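# Fork the loose switch onto the yellow-taped rack rails

## Task

With the fork, carry the unscrewed switch to the rack and slide it fully home onto the pair of rails marked with yellow tape. The rack is loose and must stay where it began; tilting it more than a little counts as failure.

## Robot and tools

Robot: one six-joint arm (shoulder pan, shoulder lift, elbow, wrist 1, wrist 2, wrist 3) with a rigid steel lifting fork in place of a gripper. The fork has no motor or sensor. Loads are held only by gravity, friction and the fork's shape, so no number in any call opens or closes anything.

Frame: everything is in the scene frame. Its origin is on the table top under the arm base, +z is up, and looking along +x, +y is to the left. The base root sits at (0, 0, +0.094) m and is tilted very slightly. Reported positions can be off by a few centimetres, more at long reach.

Fork geometry: the tool point lies between the two blades, halfway along them, on their load-bearing faces. The blades (240 mm long, 30 mm wide, 8 mm thick, 110 mm apart) point along the tool's -y axis. Their tips are 120 mm toward tool -y from the tool point; the upright back legs are 120 mm toward tool +y. The load faces look along tool -z, so the blades are level when tool +z points straight down. If the tips dip, the load slides off. A block about 10 cm long juts from the last joint's axis toward fork -y and turns with the fork. A heavier load makes the tool point sag below its command and tilt; compare the reported pose with what you sent and correct it.

execute_actions(actions, cameras): actions is a list of actions; each action is a list of 1 to 15 rows, each row six numbers [dx, dy, dz, rx, ry, rz] in -1 to 1, one row per 1/30 s step. A short action repeats its last row to fill 15 steps. Each row is an offset of the tool point target from the Hand target at the start of that action (not from the prior row), along scene axes. Scale: 1.0 equals 0.6 m or 180 degrees; rx, ry, rz form one rotation vector, turning about the Hand target position. A translation longer than 1.0 may be shortened along its direction. Repeating the same offset in a new action moves further. An empty list returns the state plus images, scene number and fields normally left out. cameras: list of names, ["all"], or [] for none.

move(target, speed, blend, blocking, cameras): target is one six-number row or a list of up to 15 rows, same layout and scale as above, all offsets from the same starting Hand target. The path is a straight line, at least 0.5 s, and a path over 10 s ends short. speed is top speed in m/s, 0.002 to 3.2, default 0.25 (turning up to twice that in rad/s); one value, or one per target. blend, in metres, rounds corners at intermediate targets; 0 (default) stops at each. blocking=false returns after about 0.5 s while the move continues. The path ignores obstacles, and the tool lags and overshoots more at speed, especially with the arm stretched. Do not route paths near the base; it may flip the shoulder posture.

wait(seconds 0 to 10): the arm keeps its last command; a running move continues. stop(): brakes a running move, needing some distance. zoom_image(camera, region): camera is cam_head_left, cam_head_right or cam_wrist; region [x0, y0, x1, y1] in pixels of that camera's latest image (672x504), at most 504 by 504. read_manual(section) gives licence texts only. finished_scene(scene) ends the scene irreversibly; pass the scene number (1 or 2). Only call it once the switch rests fully seated on the taped rails with the rack upright and unmoved.

Results: the state line gives end_effector_position (m), end_effector_quat_wxyz and velocities in the scene frame; Joint positions, velocities and torques in joint order (torque readings include the arm's weight and have offsets and noise). Hand target is the last commanded pose after clipping; the next offsets start from it. The tool point often rests short of it; any new action re-requests it, so send the remaining gap as an offset. Orientation commands are clipped to 32 degrees from the measured orientation each step. A move adds a line: done (within 3 mm and 2 degrees), off_target, moving, held or fault, plus limits (paced = command clipped, held = steps withheld). done does not mean nothing is touched. "within noise" means the arm is still. MOTOR HOT appears at 70 C; at 85 C the brakes lock for 30 to 60 s or more.

Cautions: the arm is stiff, so aiming even slightly beyond a firm contact can trigger a fault. A contact torque at a joint's limit (293, 293, 133, 49.8, 49.8, 49.8 N m) or about 150 N (plus or minus 25) of external force stops the arm for 10 s. Approach contacts slowly; to release a push, command back past the current tool point. Keep the blades level while carrying, insert gently so the light rack is neither shoved nor tipped, never drop the switch or let anything leave the table, and avoid fast hits. Long stretched holds and heavy loads heat motors. Thinking time lets the scene run with the last command held.

Each tool is called after "Emit:" as name(argument=value, ...), one argument or row to a line, values as JSON.

## Session

Emit:
execute_actions(
  actions=[],
)

Scene clock: 0.00 s.
end_effector_position=(+0.6600, +0.2529, +0.3169) end_effector_quat_wxyz=(+0.049, +0.971, +0.235, +0.002)
Joint positions: [3.144 -1.402 1.911 -2.097 -1.658 1.049]
Joint velocities: within noise
Joint torques (N m): no reading
Hand target: +0.6600, +0.2529, +0.3169; +0.049, +0.971, +0.235, +0.002

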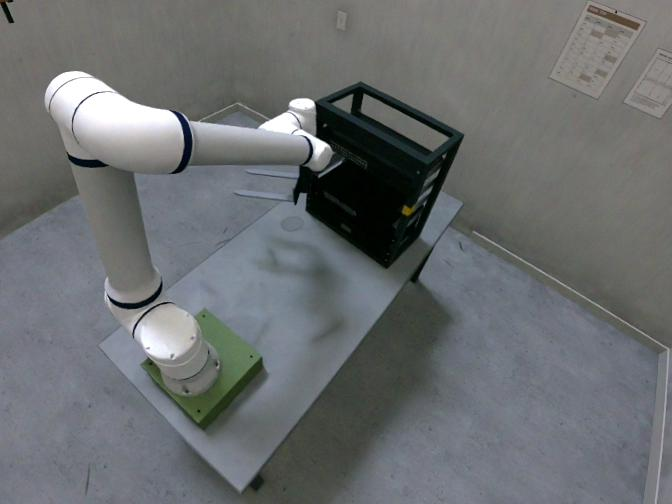

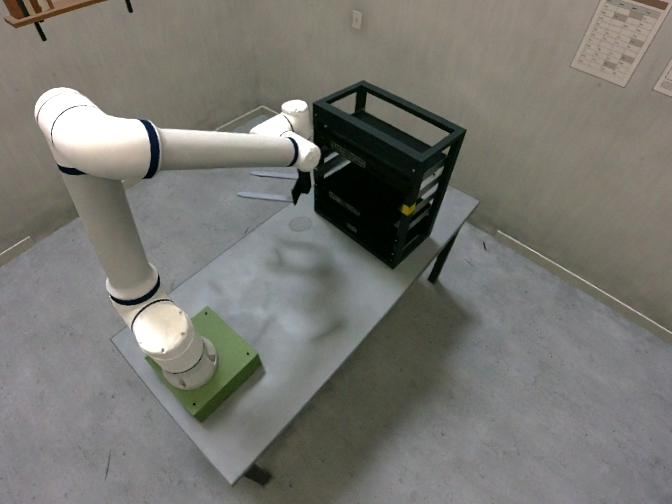

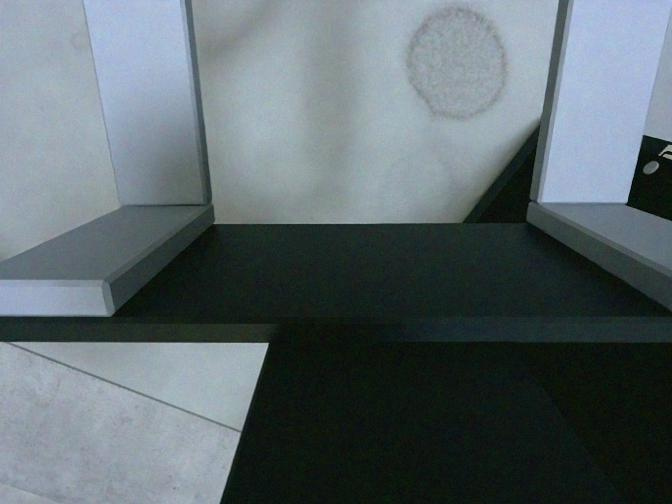

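Emit:
zoom_image(
  camera="cam_head_left",
  region=[230, 70, 480, 280],
)

Emit:
zoom_image(
  camera="cam_head_right",
  region=[230, 70, 490, 280],
)

Scaled by 2.016.

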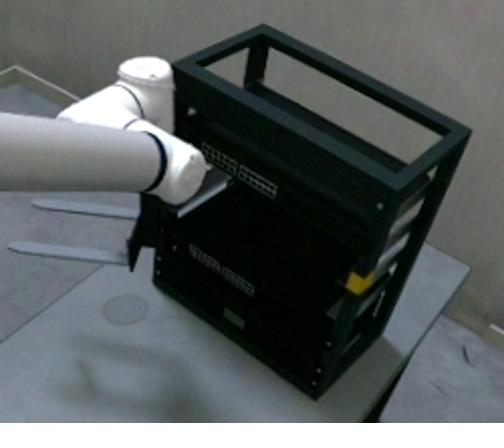

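Scaled by 1.938.

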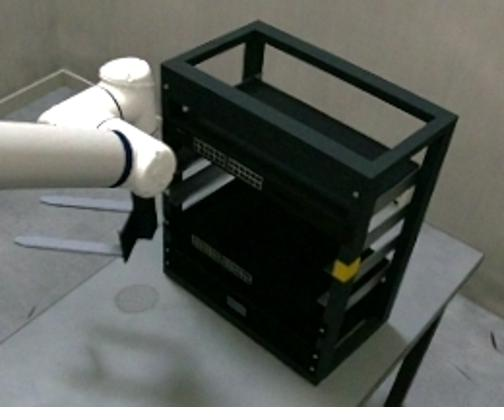

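Emit:
zoom_image(
  camera="cam_head_left",
  region=[300, 80, 400, 180],
)

Emit:
zoom_image(
  camera="cam_head_left",
  region=[300, 170, 440, 270],
)

Emit:
zoom_image(
  camera="cam_head_left",
  region=[380, 120, 470, 260],
)

Scaled by 5.040.

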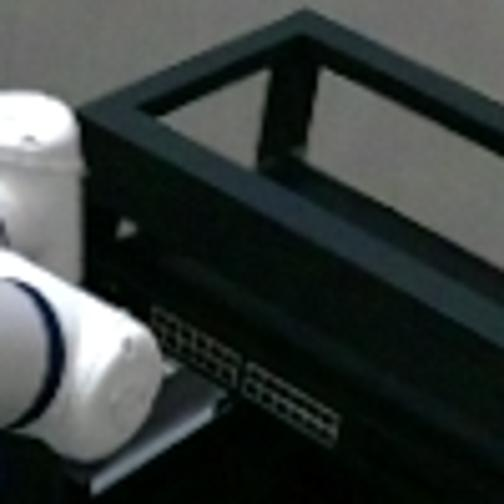

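Scaled by 3.600.

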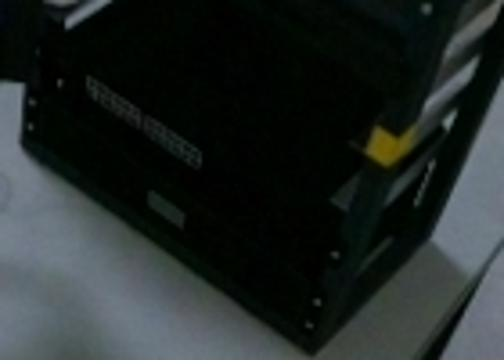

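Scaled by 3.600.

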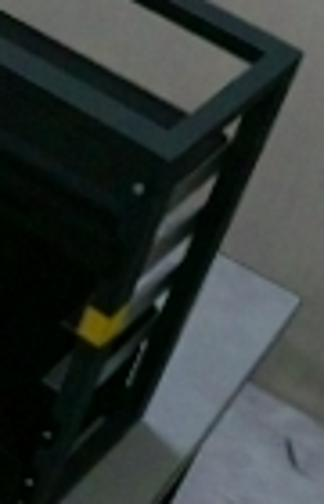

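Emit:
move(
  target=[
    [-0.35, -0.4215, 0.1385, 0.0275, -0.0253, -0.6505],
    [-0.0867, -0.4215, 0.5118, 0.3913, -0.2463, -0.5573],
  ],
  speed=[0.4, 0.35],
  blend=[0.05, 0],
  cameras=["all"],
)

Scene clock: 112.03 s.
end_effector_position=(+0.6079, +0.0000, +0.6240) end_effector_quat_wxyz=(-0.382, +0.596, -0.595, +0.382)
Joint positions: [2.499 -2.131 2.684 -3.142 -0.956 2.807]
Joint torques (N m): [9.25 14.96 -68.2 -11.99 -0.05 3.16]
Hand target: +0.6080, +0.0000, +0.6239; -0.382, +0.595, -0.595, +0.382
Off the commanded pose: 0.000 m, 0 deg.
move: done
camera_calibration:
cam_wrist: T_world_to_cam=[[0.019335, -0.999554, -0.0227524, 0.0120112], [-0.706521, 0.00244206, -0.707688, 0.742386], [0.707428, 0.0297582, -0.706159, 0.104963], [0, 0, 0, 1]] pos_world=[0.450026, 0.00706936, 0.599771]

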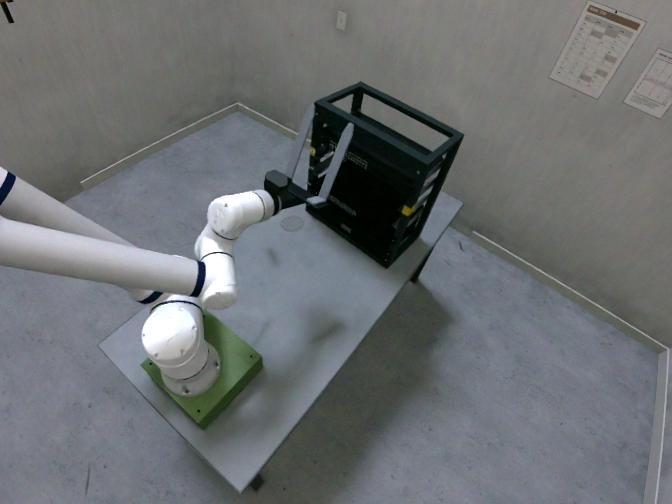

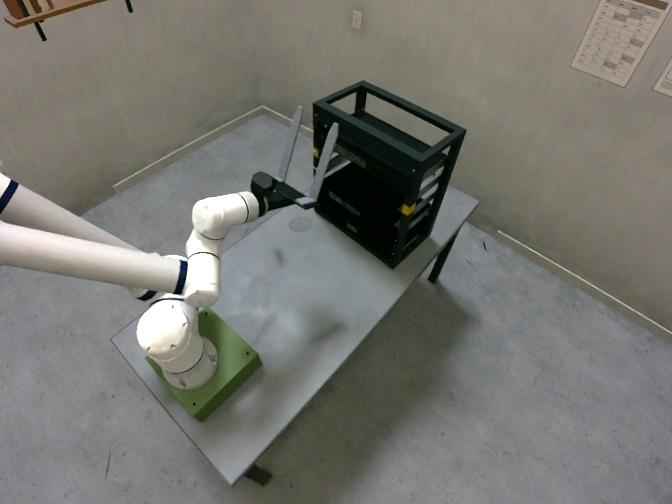

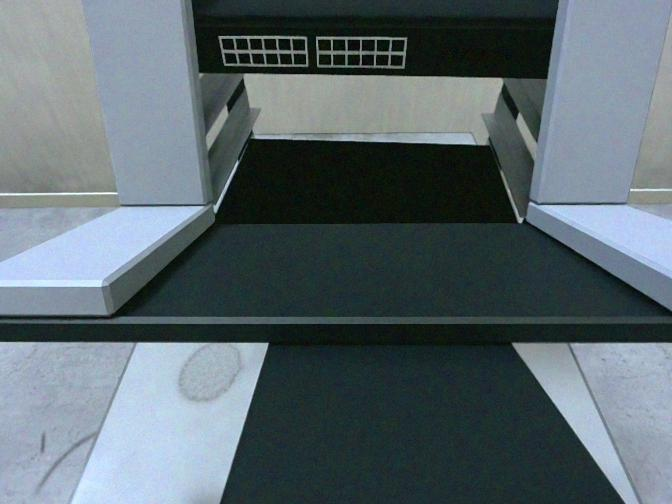

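Emit:
move(
  target=[0, -0.35, -0.05, 0, 0, 0],
  speed=0.4,
  cameras=["cam_wrist"],
)

Scene clock: 124.23 s.
end_effector_position=(+0.6080, -0.2099, +0.5940) end_effector_quat_wxyz=(-0.382, +0.595, -0.595, +0.382)
Joint positions: [2.018 -1.958 2.627 -2.924 -0.587 2.353]
Joint torques (N m): [-21.23 2.11 -85.03 -5.56 6.95 -2.08]
Hand target: +0.6080, -0.2100, +0.5939; -0.382, +0.595, -0.595, +0.382
Off the commanded pose: 0.000 m, 0 deg.
move: done
camera_calibration:
cam_wrist: T_world_to_cam=[[0.0190587, -0.999559, -0.0227503, -0.198357], [-0.706322, 0.00264414, -0.707885, 0.721802], [0.707634, 0.0295604, -0.705961, 0.0897087], [0, 0, 0, 1]] pos_world=[0.450124, -0.20283, 0.569771]
Images, in order (width x height): cam_wrist 672x504.

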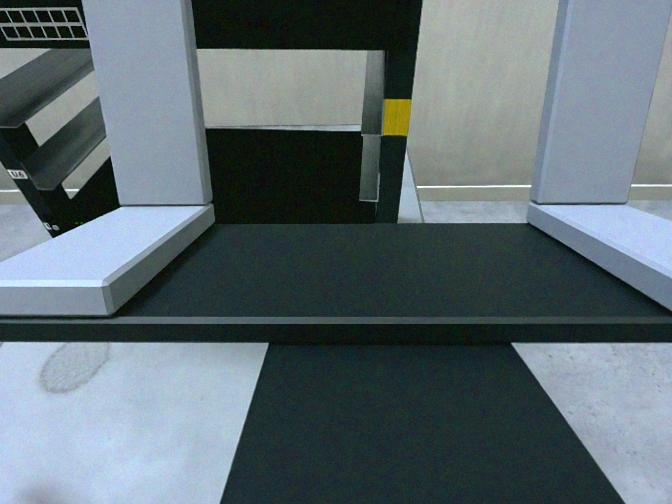

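Emit:
zoom_image(
  camera="cam_wrist",
  region=[340, 0, 460, 225],
)

Emit:
zoom_image(
  camera="cam_wrist",
  region=[0, 0, 125, 250],
)

Emit:
move(
  target=[0, 0, -0.2, 0, 0, 0],
  speed=0.4,
  cameras=["cam_wrist"],
)

Scaled by 2.240.

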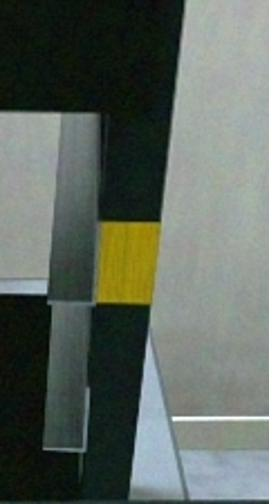

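Scaled by 2.016.

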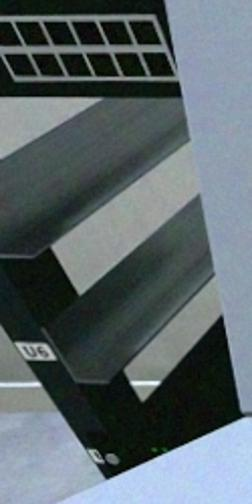

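Scene clock: 129.37 s.
end_effector_position=(+0.6079, -0.2100, +0.4740) end_effector_quat_wxyz=(-0.382, +0.596, -0.595, +0.382)
Joint positions: [2.014 -1.613 2.752 -3.388 -0.584 2.347]
Joint torques (N m): [9.77 -10.51 -32.18 -10.49 5.86 3.23]
Hand target: +0.6080, -0.2100, +0.4739; -0.382, +0.595, -0.595, +0.382
Off the commanded pose: 0.000 m, 0 deg.
move: done
camera_calibration:
cam_wrist: T_world_to_cam=[[0.0193359, -0.999554, -0.0227515, -0.201311], [-0.706521, 0.00244083, -0.707688, 0.636816], [0.707428, 0.0297582, -0.706159, 0.00521751], [0, 0, 0, 1]] pos_world=[0.450126, -0.202931, 0.449771]
Images, in order (width x height): cam_wrist 672x504.

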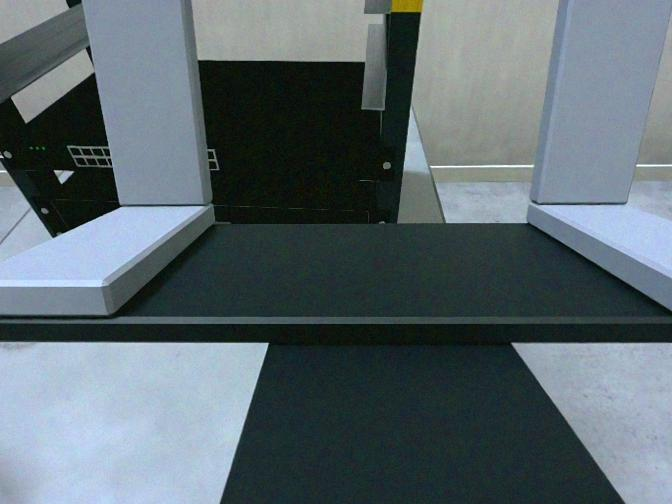

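Emit:
move(
  target=[0, 0.667, 0.2, 0, 0, 0],
  speed=0.5,
  cameras=["cam_wrist"],
)

Emit:
zoom_image(
  camera="cam_wrist",
  region=[210, 0, 330, 225],
)

Scene clock: 174.90 s.
end_effector_position=(+0.6079, +0.1902, +0.5940) end_effector_quat_wxyz=(-0.382, +0.596, -0.595, +0.382)
Joint positions: [3.22 -1.837 2.631 -3.492 -1.596 3.161]
Joint torques (N m): [9.46 -5.09 -82.23 -13.01 -2.4 3.35]
Hand target: +0.6080, +0.1902, +0.5939; -0.382, +0.595, -0.595, +0.382
Off the commanded pose: 0.000 m, 0 deg.
move: done
camera_calibration:
cam_wrist: T_world_to_cam=[[0.0194106, -0.999554, -0.0226774, 0.201265], [-0.706369, 0.002342, -0.707839, 0.7208], [0.707577, 0.0297582, -0.706009, 0.0778979], [0, 0, 0, 1]] pos_world=[0.450125, 0.197169, 0.569771]
Images, in order (width x height): cam_wrist 672x504.

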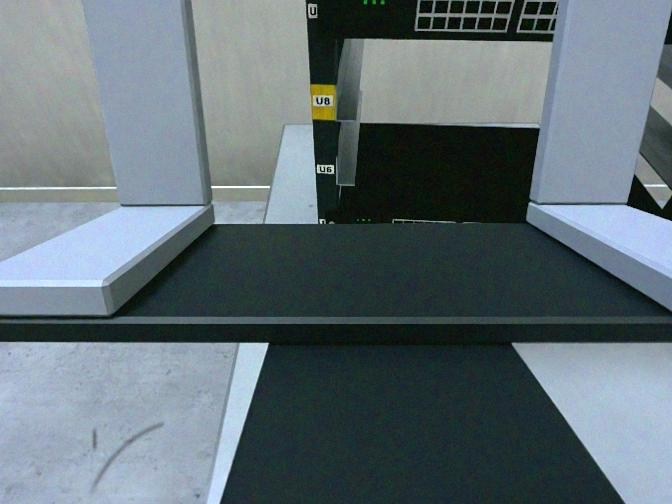

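Scaled by 2.240.

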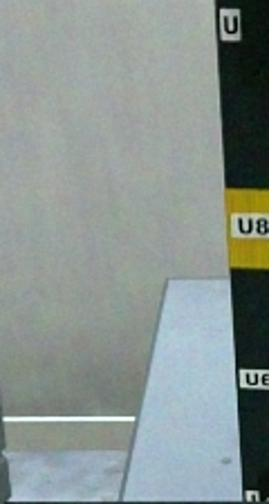

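Emit:
zoom_image(
  camera="cam_wrist",
  region=[295, 0, 395, 100],
)

Emit:
zoom_image(
  camera="cam_wrist",
  region=[295, 90, 395, 225],
)

Scaled by 5.040.

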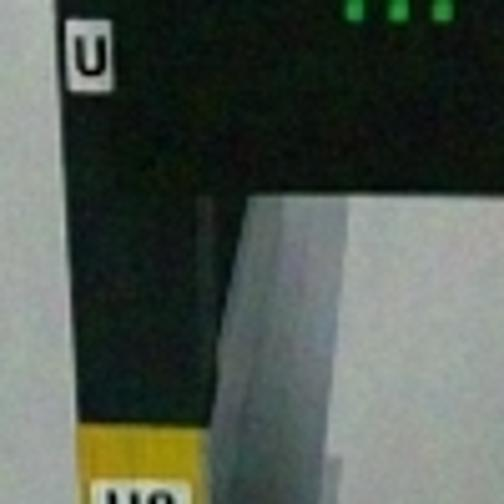

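Scaled by 3.733.

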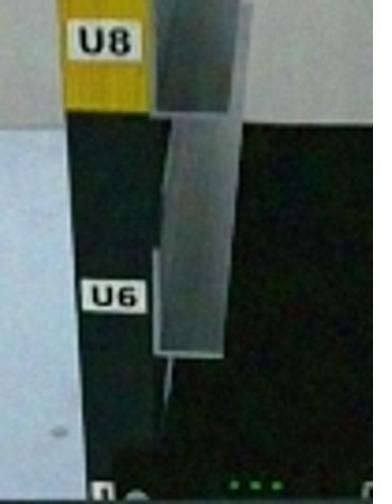

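Emit:
move(
  target=[0, -0.317, 0.25, 0, 0, 0],
  speed=0.4,
  cameras=["cam_wrist"],
)

Emit:
zoom_image(
  camera="cam_wrist",
  region=[190, 0, 560, 225],
)

Scene clock: 205.53 s.
end_effector_position=(+0.6080, +0.0000, +0.7439) end_effector_quat_wxyz=(-0.382, +0.595, -0.595, +0.382) end_effector_velocity=(+0.000, +0.000, -0.001) end_effector_angular_velocity=(+0.002, +0.003, +0.001)
Joint positions: [2.501 -2.267 2.499 -2.821 -0.958 2.808]
Joint velocities: [-0.002 0 0 0.005 0.002 -0.002]
Joint torques (N m): [-22.28 -9.14 -101.45 -6.81 4.35 -2.05]
Hand target: +0.6080, +0.0000, +0.7439; -0.382, +0.595, -0.595, +0.382
Off the commanded pose: 0.000 m, 0 deg.
move: done
camera_calibration:
cam_wrist: T_world_to_cam=[[0.0189897, -0.999562, -0.0226798, 0.0149408], [-0.706272, 0.0026451, -0.707936, 0.827372], [0.707686, 0.0294616, -0.705912, 0.189267], [0, 0, 0, 1]] pos_world=[0.450124, 0.0071697, 0.719671]
Images, in order (width x height): cam_wrist 672x504.

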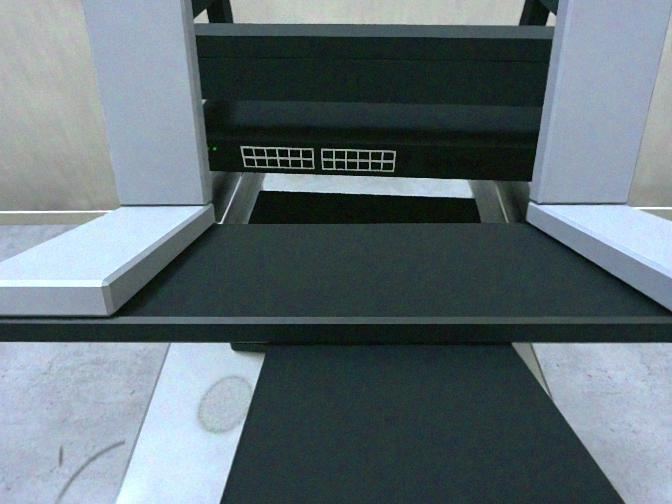

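Scaled by 1.362.

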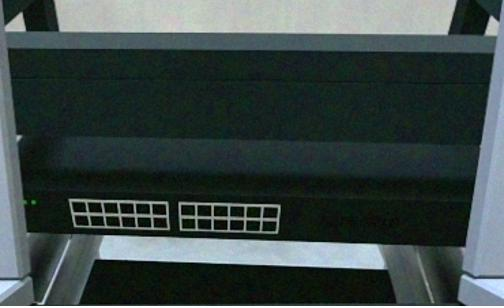

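Emit:
zoom_image(
  camera="cam_wrist",
  region=[195, 90, 295, 225],
)

Emit:
zoom_image(
  camera="cam_wrist",
  region=[450, 90, 550, 225],
)

Scaled by 3.733.

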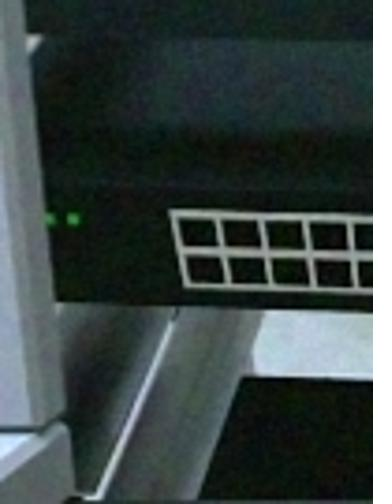

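Scaled by 3.733.

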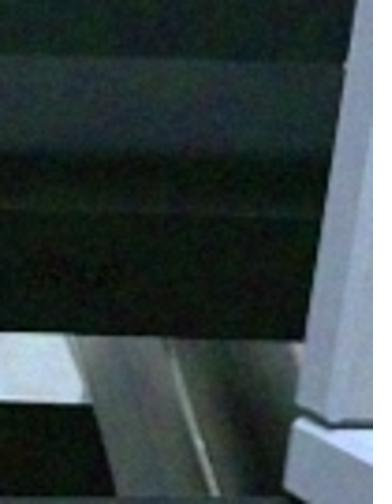

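Emit:
move(
  target=[0.1507, -0.0123, -0.565, 0.01267, 0.3629, -0.01976],
  speed=0.4,
  cameras=["all"],
)

Emit:
zoom_image(
  camera="cam_head_left",
  region=[230, 70, 480, 280],
)

Emit:
zoom_image(
  camera="cam_head_right",
  region=[230, 70, 490, 280],
)

Scene clock: 279.83 s.
end_effector_position=(+0.6983, -0.0074, +0.4051) end_effector_quat_wxyz=(+0.000, +0.682, -0.731, +0.000)
Joint positions: [2.862 -1.778 2.124 -1.902 -1.568 2.885]
Joint torques (N m): [10.69 -23.61 -98.45 -4.93 -2.26 3.52]
Hand target: +0.6984, -0.0074, +0.4049; +0.000, +0.682, -0.731, +0.000
Off the commanded pose: 0.000 m, 0 deg.
move: done
camera_calibration:
cam_wrist: T_world_to_cam=[[-0.0822262, -0.996252, -0.0268664, 0.0704918], [-0.935641, 0.067883, 0.346365, 0.38496], [-0.343243, 0.0536175, -0.937715, 0.714303], [0, 0, 0, 1]] pos_world=[0.61116, 0.00579614, 0.53837]

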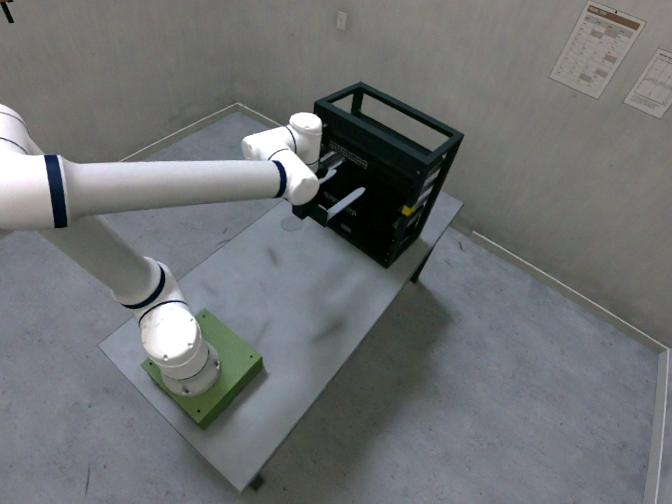

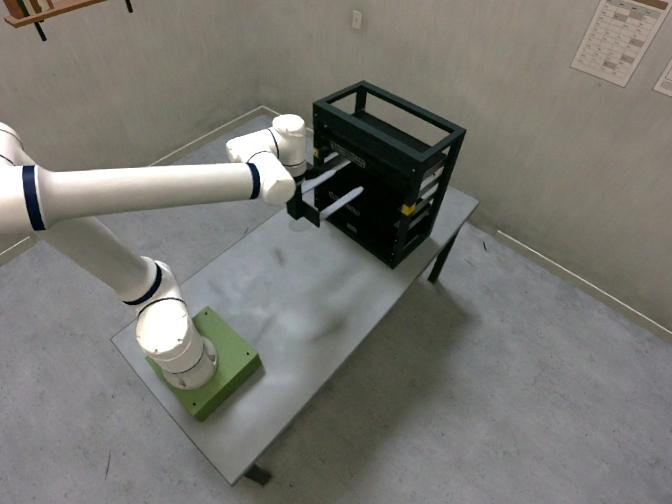

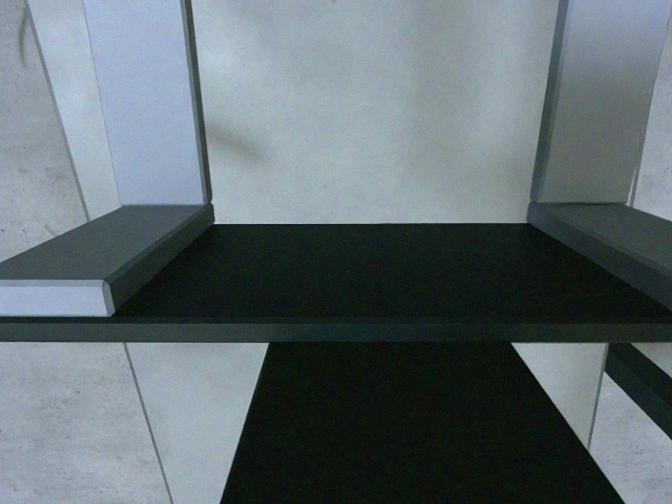

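Scaled by 2.016.

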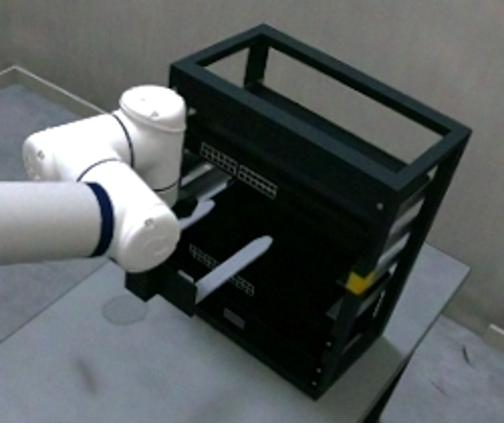

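Scaled by 1.938.

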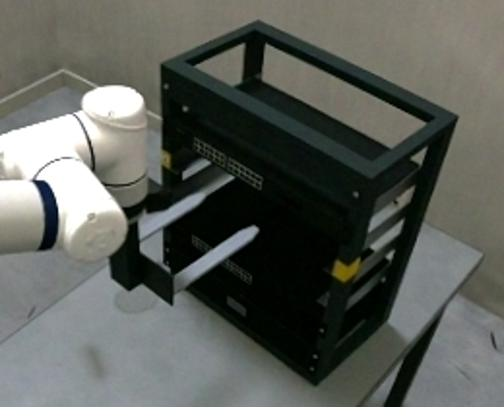

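Emit:
move(
  target=[0.3326, -0.0233, -0.0083, 0, 0, 0],
  speed=0.2,
  cameras=["all"],
)

Emit:
zoom_image(
  camera="cam_head_left",
  region=[290, 90, 420, 240],
)

Emit:
zoom_image(
  camera="cam_head_right",
  region=[290, 90, 420, 240],
)

Scene clock: 299.33 s.
end_effector_position=(+0.8978, -0.0213, +0.4000) end_effector_quat_wxyz=(+0.000, +0.682, -0.731, +0.000)
Joint positions: [2.931 -1.43 1.803 -1.93 -1.567 2.954]
Joint torques (N m): [8.45 -61.19 -97.58 -5.26 -2.11 3.56]
Hand target: +0.8979, -0.0213, +0.4000; +0.000, +0.682, -0.731, +0.000
Off the commanded pose: 0.000 m, 0 deg.
move: done
camera_calibration:
cam_wrist: T_world_to_cam=[[-0.0823692, -0.996239, -0.0268909, 0.072943], [-0.935476, 0.0679847, 0.346788, 0.573945], [-0.343656, 0.0537205, -0.937558, 0.779093], [0, 0, 0, 1]] pos_world=[0.81066, -0.00820406, 0.533369]

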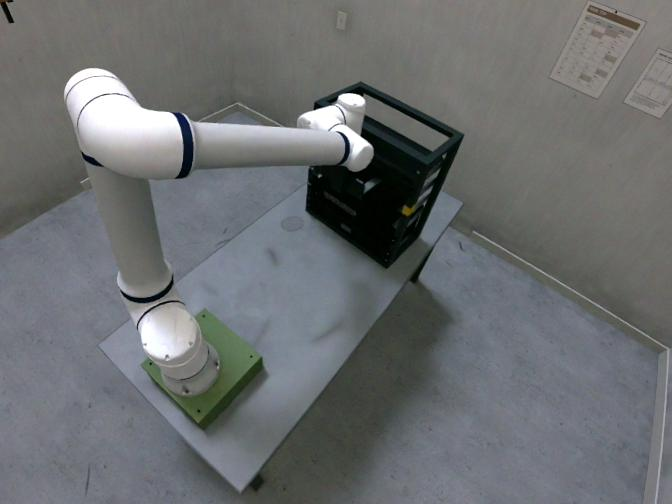

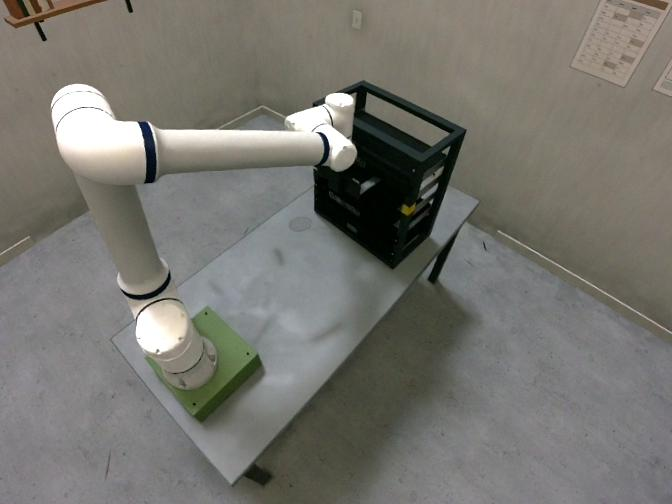

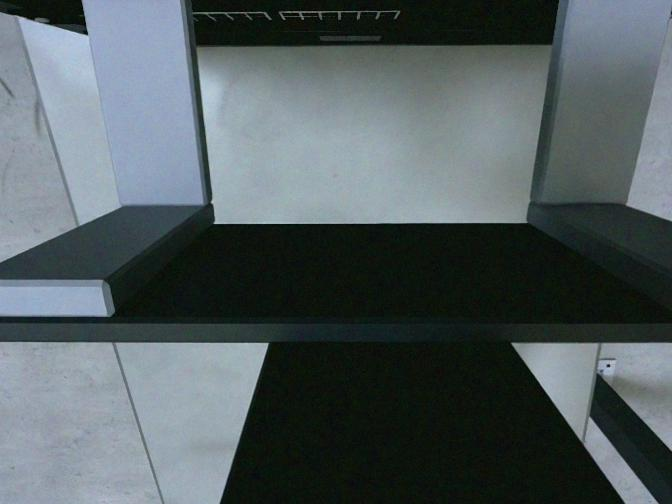

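Scaled by 3.360.

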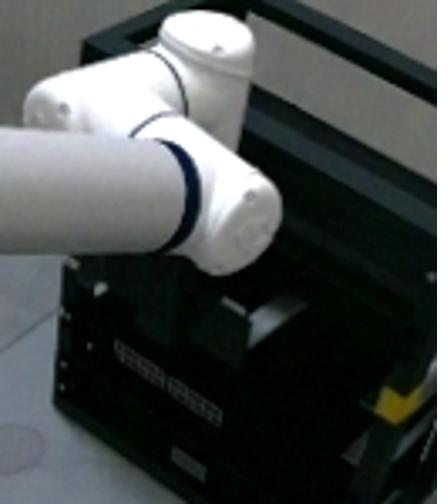

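Scaled by 3.360.

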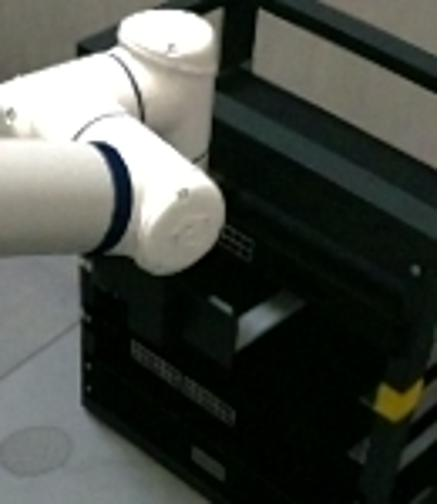

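Emit:
zoom_image(
  camera="cam_wrist",
  region=[185, 0, 375, 60],
)

Emit:
zoom_image(
  camera="cam_wrist",
  region=[375, 0, 565, 60],
)

Emit:
zoom_image(
  camera="cam_head_right",
  region=[330, 150, 390, 210],
)

Scaled by 2.653.

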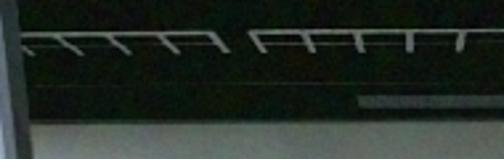

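Scaled by 2.653.

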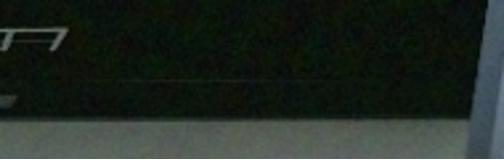

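Scaled by 8.400.

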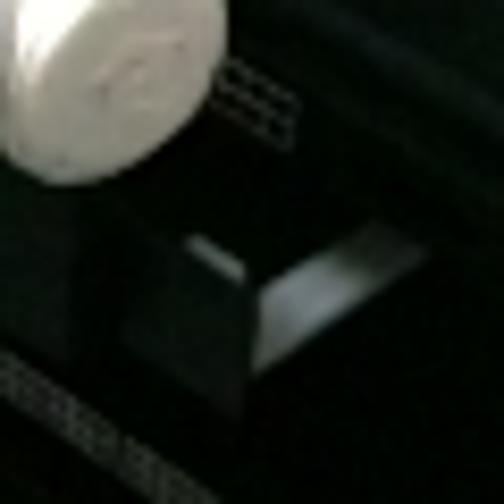

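Emit:
move(
  target=[
    [0.0382, -0.0028, 0, 0, 0, -0.0017],
    [0.0382, -0.0028, 0.02, 0, 0, -0.0017],
  ],
  speed=0.1,
  cameras=["cam_head_right", "cam_head_left"],
)

Emit:
zoom_image(
  camera="cam_head_right",
  region=[330, 130, 410, 210],
)

Scene clock: 324.47 s.
end_effector_position=(+0.9208, -0.0230, +0.4118) end_effector_quat_wxyz=(+0.000, +0.680, -0.733, +0.000)
Joint positions: [2.938 -1.399 1.746 -1.903 -1.567 2.966]
Joint torques (N m): [10.38 -93.79 -97.86 -5.23 0.94 3.44]
Hand target: +0.9209, -0.0230, +0.4120; +0.000, +0.680, -0.733, +0.000
Off the commanded pose: 0.000 m, 0 deg.
move: done
Images, in order (width x height): cam_head_left 672x504, cam_head_right 672x504.

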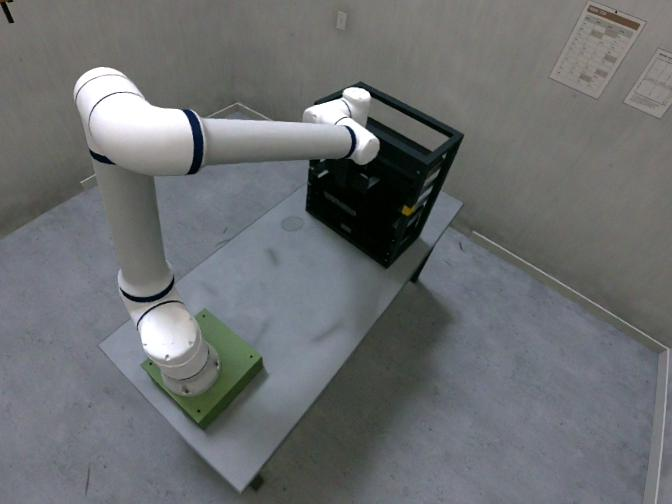

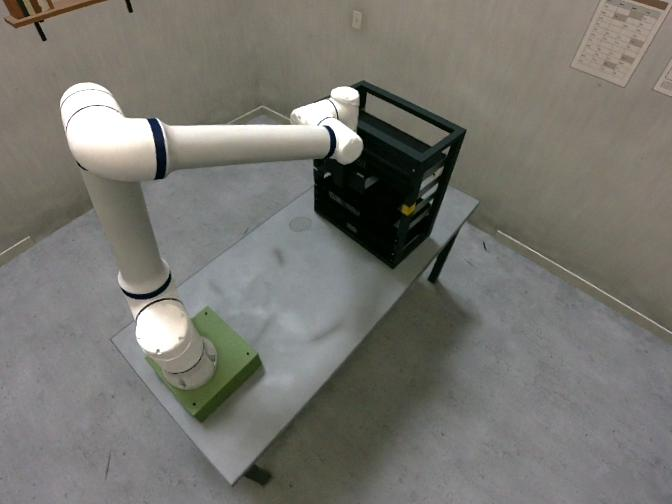

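Scaled by 6.300.

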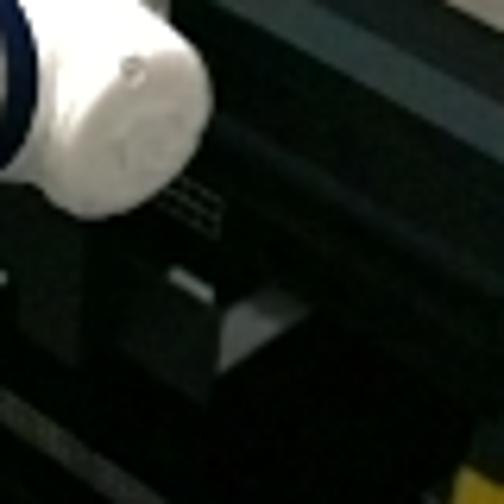

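Emit:
move(
  target=[0, 0, 0.01, 0, 0, 0],
  speed=0.03,
)

Emit:
move(
  target=[0, 0, 0.00667, 0, 0, 0],
  speed=0.02,
)

Scene clock: 329.03 s.
end_effector_position=(+0.9209, -0.0230, +0.4178) end_effector_quat_wxyz=(+0.000, +0.680, -0.733, +0.000)
Joint positions: [2.938 -1.403 1.738 -1.892 -1.567 2.966]
Joint torques (N m): [3.66 -93.62 -97.78 -4.94 -1.08 2.1]
Hand target: +0.9209, -0.0230, +0.4180; +0.000, +0.680, -0.733, +0.000
Off the commanded pose: 0.000 m, 0 deg.
move: done

Scene clock: 329.73 s.
end_effector_position=(+0.9209, -0.0230, +0.4218) end_effector_quat_wxyz=(+0.000, +0.680, -0.733, +0.000)
Joint positions: [2.938 -1.405 1.733 -1.885 -1.567 2.966]
Joint torques (N m): [-8.18 -94.27 -98.29 -4.93 -1.12 -1.09]
Hand target: +0.9209, -0.0230, +0.4220; +0.000, +0.680, -0.733, +0.000
Off the commanded pose: 0.000 m, 0 deg.
move: done

Emit:
move(
  target=[0, 0, 0.005, 0, 0, 0],
  speed=0.02,
)

Emit:
move(
  target=[0, 0, 0.005, 0, 0, 0],
  speed=0.02,
)

Emit:
move(
  target=[0, 0, 0.005, 0, 0, 0],
  speed=0.02,
  cameras=["all"],
)

Emit:
zoom_image(
  camera="cam_head_right",
  region=[330, 130, 410, 210],
)

Scene clock: 333.80 s.
end_effector_position=(+0.9209, -0.0230, +0.4248) end_effector_quat_wxyz=(+0.000, +0.680, -0.733, +0.000)
Joint positions: [2.938 -1.406 1.73 -1.88 -1.567 2.966]
Joint torques (N m): [-14.65 -93.91 -98.13 -5.38 -1.13 -1.5]
Hand target: +0.9209, -0.0230, +0.4250; +0.000, +0.680, -0.733, +0.000
Off the commanded pose: 0.000 m, 0 deg.
move: done

Scene clock: 334.50 s.
end_effector_position=(+0.9209, -0.0230, +0.4278) end_effector_quat_wxyz=(+0.000, +0.680, -0.733, +0.000)
Joint positions: [2.938 -1.408 1.726 -1.874 -1.567 2.966]
Joint torques (N m): [-15.1 -93.48 -98.72 -5.23 -1.12 -1.5]
Hand target: +0.9209, -0.0230, +0.4280; +0.000, +0.680, -0.733, +0.000
Off the commanded pose: 0.000 m, 0 deg.
move: done

Scene clock: 335.20 s.
end_effector_position=(+0.9209, -0.0230, +0.4308) end_effector_quat_wxyz=(+0.000, +0.680, -0.733, +0.000)
Joint positions: [2.938 -1.409 1.722 -1.869 -1.567 2.966]
Joint torques (N m): [-14.75 -93.22 -98.27 -5.3 -1.2 -1.43]
Hand target: +0.9209, -0.0230, +0.4310; +0.000, +0.680, -0.733, +0.000
Off the commanded pose: 0.000 m, 0 deg.
move: done
camera_calibration:
cam_wrist: T_world_to_cam=[[-0.0876807, -0.995785, -0.0269062, 0.0789136], [-0.935096, 0.0729663, 0.346802, 0.584664], [-0.343377, 0.0555677, -0.937553, 0.81575], [0, 0, 0, 1]] pos_world=[0.833746, -0.00940916, 0.564169]

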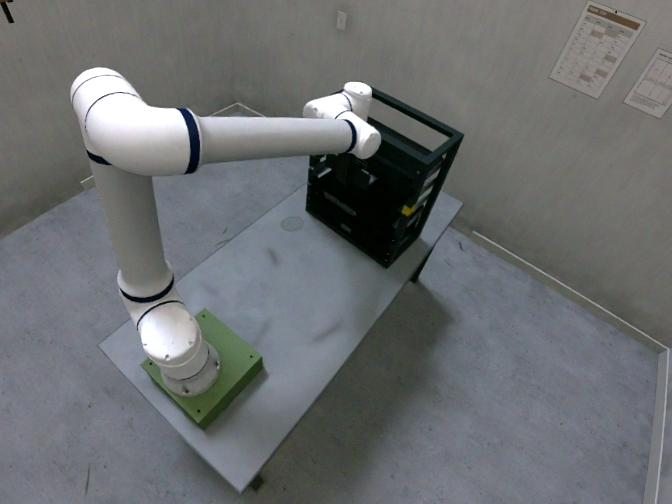

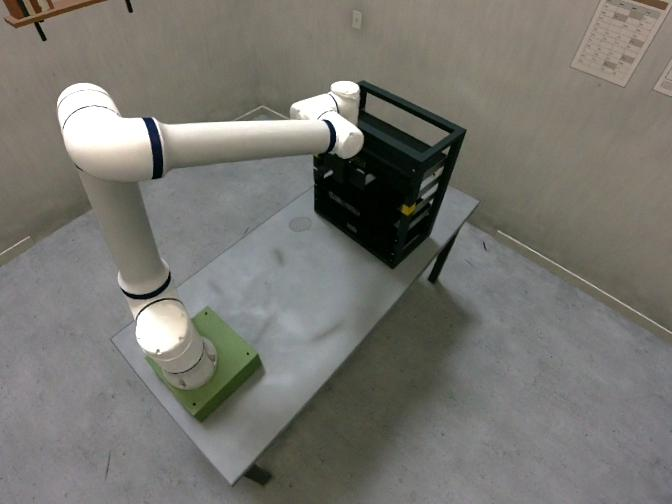

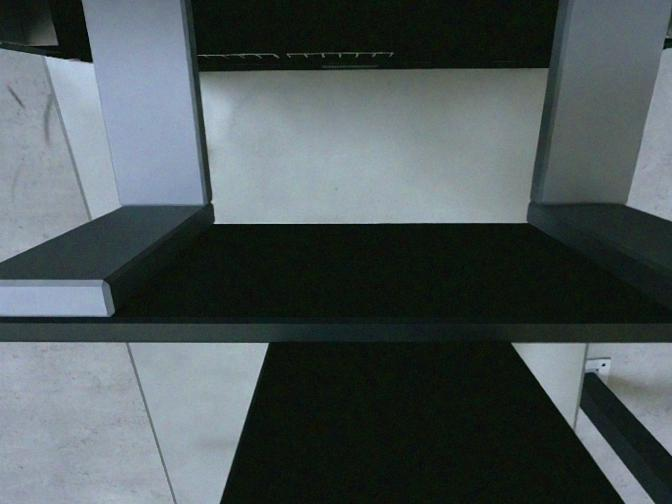

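Scaled by 6.300.

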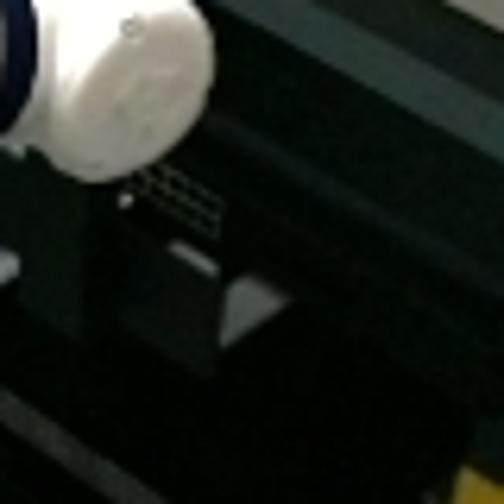

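Emit:
move(
  target=[0, 0, 0.005, 0, 0, 0],
  speed=0.02,
)

Emit:
move(
  target=[0, 0, 0.005, 0, 0, 0],
  speed=0.02,
)

Emit:
move(
  target=[0, 0, 0.005, 0, 0, 0],
  speed=0.02,
  cameras=["all"],
)

Emit:
zoom_image(
  camera="cam_head_right",
  region=[330, 130, 410, 210],
)

Scene clock: 356.67 s.
end_effector_position=(+0.9209, -0.0230, +0.4338) end_effector_quat_wxyz=(+0.000, +0.680, -0.733, +0.000)
Joint positions: [2.938 -1.411 1.718 -1.864 -1.567 2.966]
Joint torques (N m): [-15.9 -94.1 -98.73 -5.21 -1.18 -1.51]
Hand target: +0.9209, -0.0230, +0.4340; +0.000, +0.680, -0.733, +0.000
Off the commanded pose: 0.000 m, 0 deg.
move: done

Scene clock: 357.37 s.
end_effector_position=(+0.9209, -0.0230, +0.4368) end_effector_quat_wxyz=(+0.000, +0.680, -0.733, +0.000)
Joint positions: [2.938 -1.412 1.714 -1.859 -1.567 2.966]
Joint torques (N m): [-17.94 -92.72 -99.35 -5.06 -1.09 -1.66]
Hand target: +0.9209, -0.0230, +0.4370; +0.000, +0.680, -0.733, +0.000
Off the commanded pose: 0.000 m, 0 deg.
move: done

Scene clock: 358.07 s.
end_effector_position=(+0.9208, -0.0230, +0.4397) end_effector_quat_wxyz=(+0.000, +0.680, -0.733, +0.000)
Joint positions: [2.938 -1.413 1.711 -1.853 -1.567 2.966]
Joint torques (N m): [-18.86 -107.63 -120.2 -10.64 -0.99 -1.9]
Hand target: +0.9209, -0.0230, +0.4400; +0.000, +0.680, -0.733, +0.000
Off the commanded pose: 0.000 m, 0 deg.
move: done
camera_calibration:
cam_wrist: T_world_to_cam=[[-0.0876812, -0.995786, -0.0268899, 0.0791441], [-0.935019, 0.0729601, 0.347009, 0.581395], [-0.343585, 0.0555688, -0.937476, 0.824224], [0, 0, 0, 1]] pos_world=[0.833746, -0.00940916, 0.573069]

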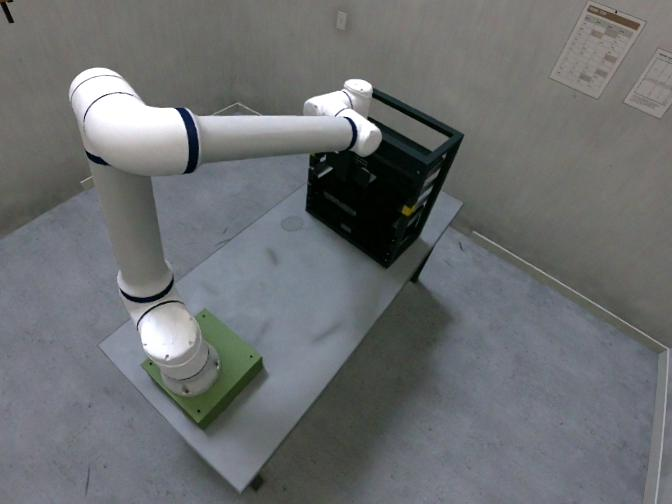

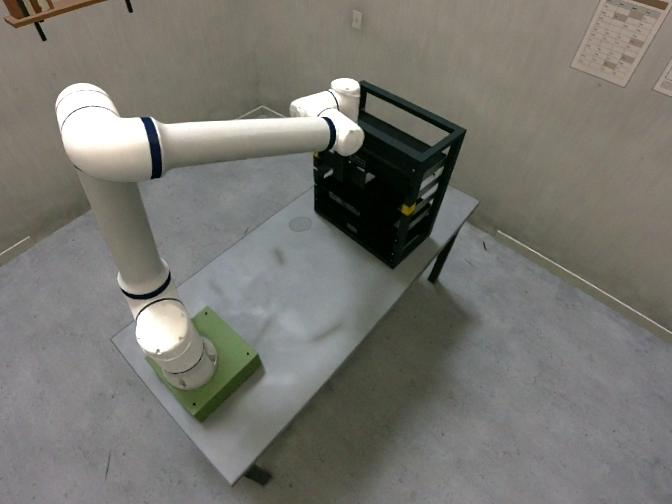

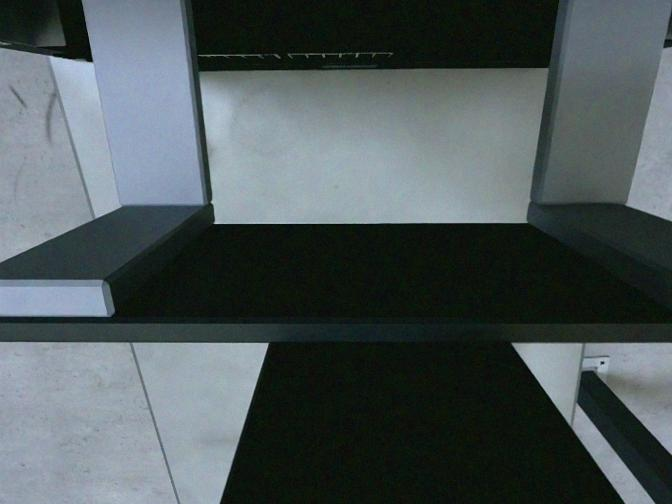

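Scaled by 6.300.

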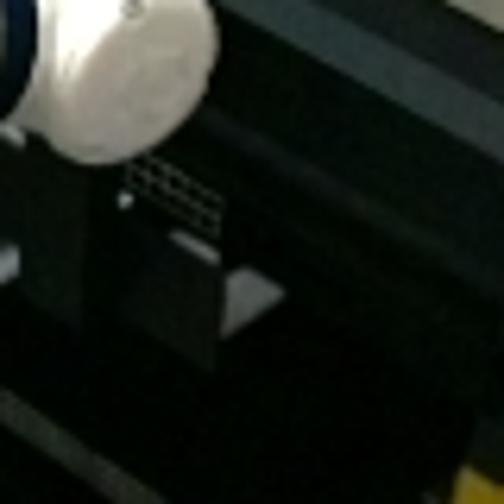

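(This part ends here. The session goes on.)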